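# Move the wooden block from the bench onto the cart

## Task

Pick the wooden block up from the bench and lay it flat on the cart's floor at the handle end, next to the profiles. The drop flap must stay open, and anything already achieved must still hold at the end. Release the block and back away so that both hands are empty and clear of the cart, with the robot touching nothing and standing upright, neither fallen nor tilted.

## Robot and tools

ROBOT. A Rainbow Robotics RB-Y1 in a physics simulator: a two-wheel differential base with rear casters, a folding torso (squat, shift, pitch, yaw), a head with head_camera, and a left and a right arm, each with seven joints, a parallel gripper and a wrist camera (left_wrist_camera, right_wrist_camera) in a case that juts sideways. The base is 0.58 m wide, extends 0.10 m ahead of the wheel axle and 0.57 m behind it, and sweeps a 0.58 m radius when spinning in place. The base cannot move sideways.

FRAMES. All positions are in metres. The base frame sits on the floor midway between the drive wheels: x forward, y left, z up. chest, left_hand and right_hand are printed in this frame; a hand point is midway between its finger pads, fingers along the hand's -z, closing along its x. Printed hand positions can be off, more at long reach or under load. base_odometry is in the frame the base had at the start, counts wheel turns only (slip looks like travel), heading in rad, positive left.

move. One action per call; its motions start together. Allowed combinations: base and/or joints (optionally with min_time_s or contact_limits); target alone or with min_time_s; or contact_limits alone. An empty call just reports state and images.
- base: one object {"x_m_s", "turn_rad_s", "for_s"}: forward speed in m/s (0.005 to 0.4 either sign, or 0), left turn rate in rad/s (0.02 to 1.509 either sign, or 0), duration in s (0.1 to 5). It is a velocity for a time, not a place; travel is about speed times for_s, and it keeps coasting up to 1 s (turns up to 3.1 s) after. If |x| + 0.27|turn| exceeds 0.4, both shrink together. It does not stop when it hits furniture.
- joints: one object holding absolute target angles keyed by joint name (rad; grippers in m of opening, 0 to 0.1). Key ranges: torso_squat_rad 0 to 1.2, torso_shift_rad -0.3 to 0.6, torso_pitch_rad -0.2 to 1.4 (positive bows forward), torso_yaw_rad -1.5 to 1.5 (positive left; raise both arms sideways at least 0.2 rad first); shoulder pitch ±2.356 (negative swings forward); left_shoulder_roll_rad 0 to 3.141, right_shoulder_roll_rad -3.141 to 0 (away from the body); shoulder yaw ±2.094; elbow -2.617 to 0.01 (negative bends); forearm roll ±3.141; wrist pitch -1.57 to 1.919; hand roll ±2.705; head_pan_rad ±0.523; head_tilt_rad -0.35 to 1.57 (positive looks down). Torso combos must also satisfy: squat+shift<=1.52; squat-shift+pitch<=1.57; shift+0.5pitch-0.4squat<=0.7; shift+0.3pitch-0.5squat<=0.39, else it stops short as off_target.
- target: one hand only: side "left" or "right"; x, y, z an absolute hand-point position in the base frame (-3 to 3 m); quat_wxyz a four-number orientation in the same form the hand lines show. It is solved into joint angles, so the hand follows an arc; split long moves. Refused while another move is still running.
- min_time_s: shortest duration (0.1 to 8 s) for arm, head and torso motions.
- contact_limits: {"left_gripper_m", "right_gripper_m"} gripper current in mA, 200 to 672.5 (start value 672.5); lasts until changed, and scales grip force.
- cameras: list from head_camera, left_wrist_camera, right_wrist_camera, all; [] for none.
- blocking: true (default) returns when everything is still; false returns within about 0.5 s while motion continues.

To grip, command an opening at least 0.005 m narrower than the object; the pads then squeeze at roughly 44 to 55 N each and status reads off_target or done, both fine.

wait {seconds 0 to 10, cameras}: lets time run and reports. stop {cameras}: brakes all running motions. zoom_image {camera, region [x0,y0,x1,y1] pixels, at most 504x504}: closer look at that camera's latest image (head 896x504, wrists 644x364). read_manual: licence text only. finished_scene {scene: current scene number}: ends the scene irreversibly.

RESULTS. Status words: done, moving, reached (hand within 10 mm and 2 degrees), short (with distance), refused (with reason), off_target (resting away from target, maybe still pushing), stopped, not_followed (arm held back by the self-collision check; message "joint command not followed" with a cause), time_out, contact_stop (torso only), limit_stop_at_<name> (built-in guard, own_body_* means near the robot's own parts), torque_fault, limit_stop_at_motor_heat. A contact_stop or time_out halts that whole group (torso, left arm or right arm). After a refusal or an unrequested stop, the rest of the reply's move, wait and finished_scene calls are skipped. lidar_m: 12 distances, 30-degree sectors counter-clockwise from straight ahead, seen in a plane 0.23 m up. motor_effort: wheel load in percent, peak in brackets; above about 30 at rest suggests pushing on something. wheel_motors_off=1 means a stalled wheel cut both motors for 2 s. Also reported: joint torques, external torque estimates, wrist force and torque (uncalibrated, can be 16 N off), motor temperatures; MOTOR HOT appears at 65 °C and 80 °C brakes an arm. on_its_own lists what the robot did uncommanded.

AVOID. Dropping the block, releasing it while moving, slamming or hard pushes. Arms striking or squeezing each other (a hard press ends the scene); keep shoulder rolls about 0.5 rad outward when both reach forward. Driving into furniture, catching the upper body on an edge (tipping), heavy loads far in front of the wheels, and stopping hard after forward driving. Joint contact torque reaching its limit (elbows 33.8, wrist joints 23.5, shoulders 65.8 N m) freezes the robot 10 s. Long stretched holds heat motors. The simulation keeps running while you think, and a loose object may occasionally get nudged.

Each tool is called after "Call:" in YAML: its name, and indented under it one key for each argument.

## Session

Call:
move:
  joints: {"head_tilt_rad": 0.7}

Scene clock: 0.83 s.
Joint torques (N m): left_arm=[-1.43 -0.58 0.85 -0.67 -0.1 -0.67 -0.17] | right_arm=[-3.25 -0.62 -0.85 -1.51 0.02 -0.64 0.04]
External joint torques (N m): left_arm=[-0.05 -0.73 0.84 -0.12 -0.1 -0.24 -0.16] | right_arm=[0.35 0.5 -0.81 0.12 -0.05 -0.04 0.02]
Motor temperatures (°C): left_arm=[30 28 32 36 34 33 38] | right_arm=[34 30 32 30 35 36 34]
Wrist force (N): left_arm=[-0.7 1.0 -7.0] | right_arm=[-2.7 1.0 -4.9]
Wrist torque (N m): left_arm=[-0.24 0.04 0.07] | right_arm=[-0.09 -0.11 -0.08]
Wrist force, peak (N): left_arm=[0.1 1.6 -7.9] | right_arm=[-2.9 0.8 -5.4]
move: done
base_odometry: x=+0.000 y=+0.000 heading=+0.000
lidar_m: 0.74 1.02 1.56 4.57 1.51 1.08 1.03 1.08 1.44 3.61 1.09 0.78
base_status: not commanded
joint_positions: torso_squat_rad=+0.350 torso_shift_rad=+0.000 torso_pitch_rad=+0.000 torso_yaw_rad=+0.000 left_shoulder_pitch_rad=+0.037 left_shoulder_roll_rad=+0.004 left_shoulder_yaw_rad=-0.043 left_elbow_rad=-0.196 left_forearm_roll_rad=-0.014 left_wrist_pitch_rad=+0.002 left_hand_roll_rad=+0.027 left_gripper_m=+0.099 right_shoulder_pitch_rad=-0.040 right_shoulder_roll_rad=-0.021 right_shoulder_yaw_rad=-0.018 right_elbow_rad=-0.235 right_forearm_roll_rad=+0.049 right_wrist_pitch_rad=-0.014 right_hand_roll_rad=+0.035 right_gripper_m=+0.099 head_pan_rad=+0.000 head_tilt_rad=+0.700
joint_status: all done
wheel_motors_off: 0
motor_effort: left_wheel=+0(1) right_wheel=+0(2)
chest: x=-0.2280 y=+0.0001 z=+1.2475 quat_wxyz=(+1.000, +0.000, +0.000, +0.000) (m; base frame)
left_hand: x=-0.1598 y=+0.2200 z=+0.5653 quat_wxyz=(+0.997, +0.000, -0.079, -0.009) (m; base frame)
right_hand: x=-0.0823 y=-0.2360 z=+0.5770 quat_wxyz=(+0.989, -0.016, -0.142, +0.041) (m; base frame)
pictures: head_camera, left_wrist_camera, right_wrist_camera
camera_calibration:
head_camera: T_world_to_cam=[[-0.00129999, -0.999504, -0.0314624, 0.0444858], [-0.599497, 0.0259607, -0.799956, 1.08611], [0.800376, 0.0178217, -0.599233, 0.97739], [0, 0, 0, 1]] pos_world=[-0.131105, -0.00115113, 1.45592]
left_wrist_camera: T_world_to_cam=[[0.988724, 0.00955725, 0.149443, 0.0708295], [-0.0605519, -0.88722, 0.457355, -0.0439141], [0.13696, -0.461247, -0.876637, 0.69141], [0, 0, 0, 1]] pos_world=[-0.167385, 0.279272, 0.615616]
right_wrist_camera: T_world_to_cam=[[-0.945892, -0.11441, -0.303643, 0.0691098], [-0.245093, 0.865166, 0.437513, -0.0414065], [0.212646, 0.488261, -0.846394, 0.69334], [0, 0, 0, 1]] pos_world=[-0.0922137, -0.2948, 0.62594]

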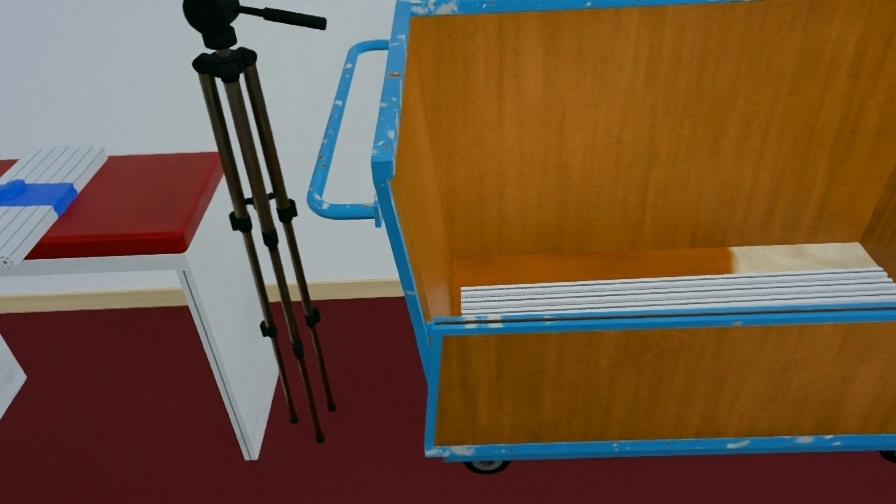

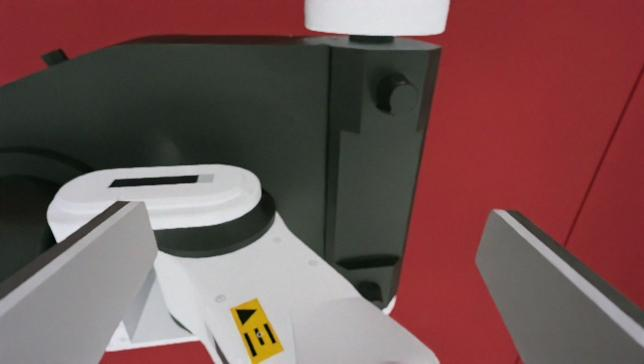

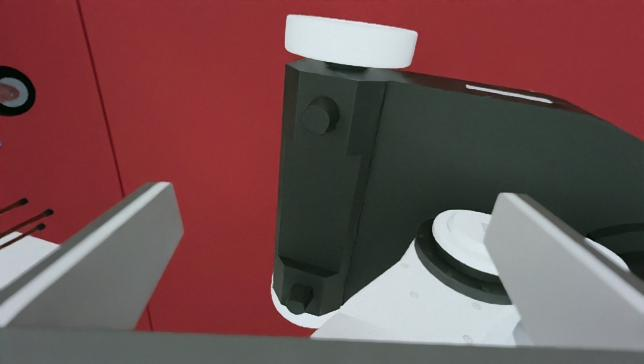

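Call:
move:
  joints: {"head_pan_rad": 0.52, "head_tilt_rad": 0.6}
  cameras: ["head_camera"]

Call:
move:
  joints: {"head_pan_rad": -0.52, "head_tilt_rad": 0.6}
  cameras: ["head_camera"]

Scene clock: 2.83 s.
Joint torques (N m): left_arm=[-1.56 -0.7 0.85 -0.61 -0.15 -0.54 -0.05] | right_arm=[-3.49 -0.53 -0.38 -1.63 -0.11 -0.47 0.05]
External joint torques (N m): left_arm=[-0.18 -0.85 0.84 -0.06 -0.15 -0.12 -0.04] | right_arm=[0.11 0.58 -0.34 0.01 -0.18 0.12 0.04]
Motor temperatures (°C): left_arm=[30 28 32 36 34 33 38] | right_arm=[34 30 32 30 35 36 34]
Wrist force (N): left_arm=[-0.2 0.8 -7.2] | right_arm=[-2.6 0.9 -4.5]
Wrist torque (N m): left_arm=[-0.24 0.09 0.07] | right_arm=[-0.06 -0.09 -0.09]
Wrist force, peak (N): left_arm=[-0.7 1.3 -8.3] | right_arm=[-2.9 1.1 -5.5]
move: done
base_odometry: x=+0.000 y=+0.000 heading=+0.000
lidar_m: 0.74 1.04 1.56 4.57 1.52 1.07 1.03 1.07 1.43 3.60 1.10 0.77
base_status: not commanded
joint_positions: torso_squat_rad=+0.350 torso_shift_rad=+0.000 torso_pitch_rad=+0.000 torso_yaw_rad=+0.000 left_shoulder_pitch_rad=+0.037 left_shoulder_roll_rad=+0.004 left_shoulder_yaw_rad=-0.043 left_elbow_rad=-0.196 left_forearm_roll_rad=-0.014 left_wrist_pitch_rad=+0.002 left_hand_roll_rad=+0.027 left_gripper_m=+0.099 right_shoulder_pitch_rad=-0.040 right_shoulder_roll_rad=-0.021 right_shoulder_yaw_rad=-0.018 right_elbow_rad=-0.235 right_forearm_roll_rad=+0.049 right_wrist_pitch_rad=-0.014 right_hand_roll_rad=+0.035 right_gripper_m=+0.099 head_pan_rad=+0.520 head_tilt_rad=+0.600
joint_status: all done
wheel_motors_off: 0
motor_effort: left_wheel=+0(1) right_wheel=+1(1)
chest: x=-0.2280 y=+0.0001 z=+1.2475 quat_wxyz=(+1.000, +0.000, +0.000, +0.000) (m; base frame)
left_hand: x=-0.1598 y=+0.2200 z=+0.5653 quat_wxyz=(+0.997, +0.000, -0.079, -0.009) (m; base frame)
right_hand: x=-0.0823 y=-0.2360 z=+0.5770 quat_wxyz=(+0.989, -0.016, -0.142, +0.041) (m; base frame)
pictures: head_camera
camera_calibration:
head_camera: T_world_to_cam=[[0.498213, -0.866484, -0.0314502, 0.14729], [-0.461322, -0.234191, -0.855767, 1.19539], [0.734143, 0.440863, -0.516405, 0.843793], [0, 0, 0, 1]] pos_world=[-0.141388, 0.0355768, 1.46335]

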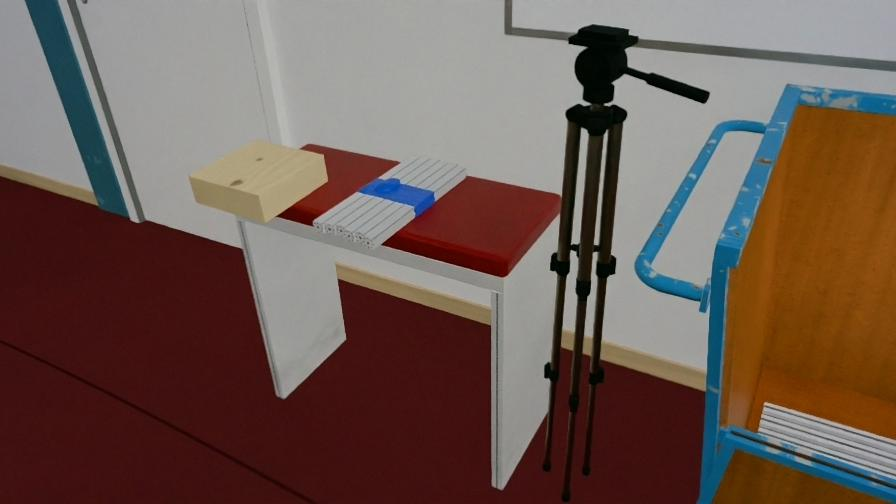

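Scene clock: 4.20 s.
Joint torques (N m): left_arm=[-1.62 -0.83 0.39 -0.43 -0.1 -0.73 -0.05] | right_arm=[-3.42 -0.58 -0.37 -1.58 0 -0.61 -0.02]
External joint torques (N m): left_arm=[-0.24 -0.98 0.38 0.13 -0.1 -0.3 -0.04] | right_arm=[0.18 0.54 -0.33 0.05 -0.06 -0.02 -0.04]
Motor temperatures (°C): left_arm=[30 28 32 36 34 33 38] | right_arm=[34 30 32 30 35 36 34]
Wrist force (N): left_arm=[-0.5 1.3 -7.6] | right_arm=[-2.6 0.9 -4.9]
Wrist torque (N m): left_arm=[-0.29 0.08 0.11] | right_arm=[-0.07 -0.09 -0.08]
Wrist force, peak (N): left_arm=[-0.5 1.3 -8.1] | right_arm=[-2.9 1.6 -5.1]
move: done
base_odometry: x=+0.000 y=+0.000 heading=+0.000
lidar_m: 0.73 1.03 1.57 4.56 1.51 1.09 1.02 1.07 1.43 3.60 1.11 0.78
base_status: not commanded
joint_positions: torso_squat_rad=+0.350 torso_shift_rad=+0.000 torso_pitch_rad=+0.000 torso_yaw_rad=+0.000 left_shoulder_pitch_rad=+0.037 left_shoulder_roll_rad=+0.004 left_shoulder_yaw_rad=-0.043 left_elbow_rad=-0.196 left_forearm_roll_rad=-0.014 left_wrist_pitch_rad=+0.002 left_hand_roll_rad=+0.027 left_gripper_m=+0.099 right_shoulder_pitch_rad=-0.040 right_shoulder_roll_rad=-0.021 right_shoulder_yaw_rad=-0.018 right_elbow_rad=-0.235 right_forearm_roll_rad=+0.049 right_wrist_pitch_rad=-0.014 right_hand_roll_rad=+0.035 right_gripper_m=+0.099 head_pan_rad=-0.520 head_tilt_rad=+0.600
joint_status: all done
wheel_motors_off: 0
motor_effort: left_wheel=+1(1) right_wheel=+1(2)
chest: x=-0.2280 y=+0.0001 z=+1.2475 quat_wxyz=(+1.000, +0.000, +0.000, +0.000) (m; base frame)
left_hand: x=-0.1598 y=+0.2200 z=+0.5653 quat_wxyz=(+0.997, +0.000, -0.079, -0.009) (m; base frame)
right_hand: x=-0.0823 y=-0.2360 z=+0.5770 quat_wxyz=(+0.989, -0.016, -0.142, +0.041) (m; base frame)
pictures: head_camera
camera_calibration:
head_camera: T_world_to_cam=[[-0.495067, -0.868285, -0.0314512, -0.0572399], [-0.435413, 0.279258, -0.855821, 1.2007], [0.75188, -0.409995, -0.516314, 0.847468], [0, 0, 0, 1]] pos_world=[-0.142731, -0.0375481, 1.46335]

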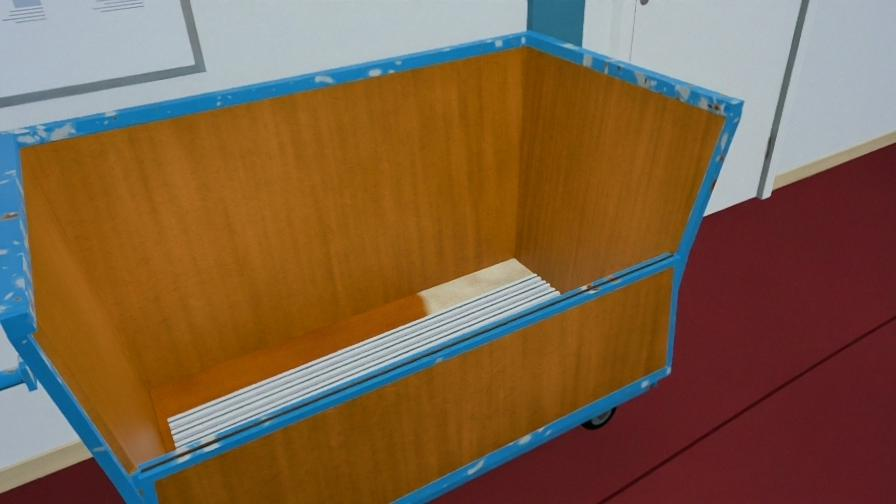

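Call:
move:
  joints: {"head_pan_rad": 0.52, "head_tilt_rad": 0.6}
  cameras: ["head_camera"]

Call:
zoom_image:
  camera: "head_camera"
  region: [150, 110, 402, 252]

Call:
move:
  base: {"x_m_s": 0.2, "for_s": 1.25}
  joints: {"head_pan_rad": 0, "head_tilt_rad": 1.0, "torso_squat_rad": 0.05}
  cameras: ["head_camera"]

Scene clock: 15.23 s.
Joint torques (N m): left_arm=[-1.87 -0.9 0.67 -0.5 -0.16 -0.66 -0.08] | right_arm=[-3.56 -0.49 -0.38 -1.56 -0.03 -0.66 0.05]
External joint torques (N m): left_arm=[-0.48 -1.05 0.66 0.05 -0.17 -0.24 -0.07] | right_arm=[0.04 0.63 -0.34 0.07 -0.1 -0.07 0.04]
Motor temperatures (°C): left_arm=[30 28 32 36 34 33 38] | right_arm=[34 30 32 30 35 36 34]
Wrist force (N): left_arm=[0.0 1.0 -7.3] | right_arm=[-2.3 1.1 -4.9]
Wrist torque (N m): left_arm=[-0.28 0.14 0.08] | right_arm=[-0.11 -0.06 -0.08]
Wrist force, peak (N): left_arm=[0.2 1.5 -8.5] | right_arm=[-2.7 1.6 -5.5]
move: done
base_odometry: x=+0.000 y=+0.000 heading=+0.000
lidar_m: 0.73 1.04 1.56 4.56 1.50 1.08 1.02 1.07 1.43 3.63 1.09 0.78
base_status: not commanded
joint_positions: torso_squat_rad=+0.350 torso_shift_rad=+0.000 torso_pitch_rad=+0.000 torso_yaw_rad=+0.000 left_shoulder_pitch_rad=+0.037 left_shoulder_roll_rad=+0.004 left_shoulder_yaw_rad=-0.043 left_elbow_rad=-0.196 left_forearm_roll_rad=-0.014 left_wrist_pitch_rad=+0.002 left_hand_roll_rad=+0.027 left_gripper_m=+0.099 right_shoulder_pitch_rad=-0.040 right_shoulder_roll_rad=-0.021 right_shoulder_yaw_rad=-0.018 right_elbow_rad=-0.235 right_forearm_roll_rad=+0.049 right_wrist_pitch_rad=-0.014 right_hand_roll_rad=+0.035 right_gripper_m=+0.099 head_pan_rad=+0.520 head_tilt_rad=+0.600
joint_status: all done
wheel_motors_off: 0
motor_effort: left_wheel=+0(1) right_wheel=+1(2)
chest: x=-0.2280 y=+0.0001 z=+1.2475 quat_wxyz=(+1.000, +0.000, +0.000, +0.000) (m; base frame)
left_hand: x=-0.1598 y=+0.2200 z=+0.5653 quat_wxyz=(+0.997, +0.000, -0.079, -0.009) (m; base frame)
right_hand: x=-0.0823 y=-0.2360 z=+0.5770 quat_wxyz=(+0.989, -0.016, -0.142, +0.041) (m; base frame)
pictures: head_camera
camera_calibration:
head_camera: T_world_to_cam=[[0.498213, -0.866484, -0.0314502, 0.14729], [-0.461322, -0.234191, -0.855767, 1.19539], [0.734143, 0.440863, -0.516405, 0.843793], [0, 0, 0, 1]] pos_world=[-0.141388, 0.0355768, 1.46335]

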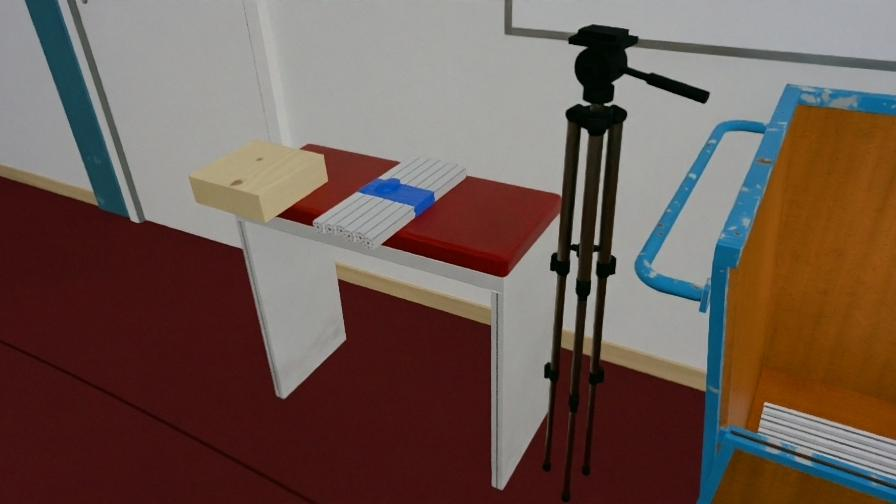

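Scaled by 2.000 from the camera's 896x504 image, which has a finer 1280x720 frame.

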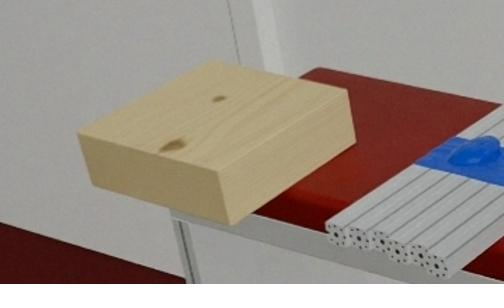

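Scene clock: 17.37 s.
Joint torques (N m): left_arm=[-0.99 -0.93 0.93 -0.45 -0.16 -0.78 -0.13] | right_arm=[-3.13 -0.39 -0.83 -1.23 -0.1 -0.5 -0.05]
External joint torques (N m): left_arm=[0.39 -1.08 0.92 0.1 -0.17 -0.36 -0.12] | right_arm=[0.46 0.72 -0.79 0.4 -0.16 0.09 -0.06]
Motor temperatures (°C): left_arm=[30 28 32 36 34 33 38] | right_arm=[34 30 32 30 35 36 34]
Wrist force (N): left_arm=[-0.4 1.6 -7.9] | right_arm=[-2.3 1.5 -4.9]
Wrist torque (N m): left_arm=[-0.33 0.14 0.11] | right_arm=[-0.17 -0.08 -0.07]
Wrist force, peak (N): left_arm=[0.2 1.2 -8.5] | right_arm=[-3.1 0.9 -5.3]
move: done
base_odometry: x=+0.253 y=+0.000 heading=+0.000
lidar_m: 0.48 0.80 1.44 4.49 1.91 1.35 1.28 1.34 1.80 4.51 0.73 0.51
base_status: done (sent for 1.27 of 1.27 s)
joint_positions: torso_squat_rad=+0.050 torso_shift_rad=+0.000 torso_pitch_rad=+0.000 torso_yaw_rad=+0.000 left_shoulder_pitch_rad=+0.037 left_shoulder_roll_rad=+0.004 left_shoulder_yaw_rad=-0.043 left_elbow_rad=-0.196 left_forearm_roll_rad=-0.014 left_wrist_pitch_rad=+0.002 left_hand_roll_rad=+0.027 left_gripper_m=+0.099 right_shoulder_pitch_rad=-0.040 right_shoulder_roll_rad=-0.021 right_shoulder_yaw_rad=-0.018 right_elbow_rad=-0.235 right_forearm_roll_rad=+0.049 right_wrist_pitch_rad=-0.014 right_hand_roll_rad=+0.035 right_gripper_m=+0.099 head_pan_rad=+0.000 head_tilt_rad=+1.000
joint_status: all done
wheel_motors_off: 0
motor_effort: left_wheel=+1(22) right_wheel=-1(54)
chest: x=-0.2279 y=+0.0001 z=+1.2891 quat_wxyz=(+1.000, +0.000, +0.000, +0.000) (m; base frame)
left_hand: x=-0.1597 y=+0.2200 z=+0.6068 quat_wxyz=(+0.997, +0.000, -0.079, -0.009) (m; base frame)
right_hand: x=-0.0823 y=-0.2360 z=+0.6186 quat_wxyz=(+0.989, -0.016, -0.142, +0.041) (m; base frame)
pictures: head_camera
camera_calibration:
head_camera: T_world_to_cam=[[-0.0105464, -0.999504, -0.0296728, 0.0412254], [-0.809164, 0.0259649, -0.587009, 0.759135], [0.587488, 0.0178194, -0.809036, 1.27082], [0, 0, 0, 1]] pos_world=[-0.131895, -0.00115111, 1.47498]

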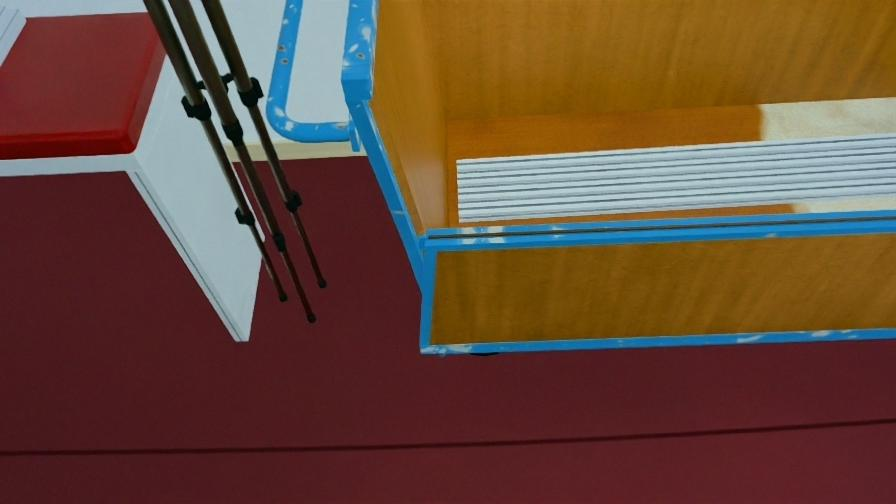

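Call:
move:
  joints: {"torso_pitch_rad": 0.9, "head_tilt_rad": 0.35}
  cameras: ["head_camera"]

Scene clock: 43.40 s.
Joint torques (N m): left_arm=[19.18 -0.46 0.79 8 -0.09 1.08 0.1] | right_arm=[19.56 0.34 -0.7 7.71 -0.24 1.14 -0.01]
External joint torques (N m): left_arm=[-1.42 -0.83 0.74 -0.12 -0.07 -0.19 0.07] | right_arm=[0.65 0.76 -0.32 0.77 -0.1 0.08 0.02]
Motor temperatures (°C): left_arm=[30 28 32 36 34 33 37] | right_arm=[34 30 32 30 35 36 34]
Wrist force (N): left_arm=[5.4 1.2 -5.8] | right_arm=[2.5 0.4 -4.4]
Wrist torque (N m): left_arm=[-0.24 0.43 0.06] | right_arm=[-0.01 0.18 -0.05]
Wrist force, peak (N): left_arm=[6.0 0.9 -6.6] | right_arm=[-3.0 1.6 -5.1]
move: done
base_odometry: x=+0.253 y=+0.000 heading=+0.000
lidar_m: 0.49 0.80 1.44 4.51 1.90 1.34 1.28 1.33 1.79 4.52 0.72 0.51
base_status: not commanded
joint_positions: torso_squat_rad=+0.050 torso_shift_rad=+0.000 torso_pitch_rad=+0.900 torso_yaw_rad=+0.000 left_shoulder_pitch_rad=+0.037 left_shoulder_roll_rad=+0.004 left_shoulder_yaw_rad=-0.043 left_elbow_rad=-0.196 left_forearm_roll_rad=-0.014 left_wrist_pitch_rad=+0.002 left_hand_roll_rad=+0.027 left_gripper_m=+0.099 right_shoulder_pitch_rad=-0.040 right_shoulder_roll_rad=-0.021 right_shoulder_yaw_rad=-0.018 right_elbow_rad=-0.235 right_forearm_roll_rad=+0.049 right_wrist_pitch_rad=-0.014 right_hand_roll_rad=+0.035 right_gripper_m=+0.099 head_pan_rad=+0.000 head_tilt_rad=+0.350
joint_status: all done
wheel_motors_off: 0
motor_effort: left_wheel=+1(3) right_wheel=-1(3)
chest: x=+0.0144 y=+0.0001 z=+1.1720 quat_wxyz=(+0.900, +0.000, +0.435, +0.000) (m; base frame)
left_hand: x=-0.4777 y=+0.2200 z=+0.6945 quat_wxyz=(+0.932, -0.004, +0.362, -0.008) (m; base frame)
right_hand: x=-0.4202 y=-0.2360 z=+0.6411 quat_wxyz=(+0.952, +0.003, +0.302, +0.044) (m; base frame)
pictures: head_camera
camera_calibration:
head_camera: T_world_to_cam=[[-0.0175563, -0.999504, -0.026141, 0.0357927], [-0.929226, 0.0259622, -0.368598, 0.694817], [0.369094, 0.0178197, -0.929221, 1.06551], [0, 0, 0, 1]] pos_world=[0.252997, -0.00125112, 1.24714]

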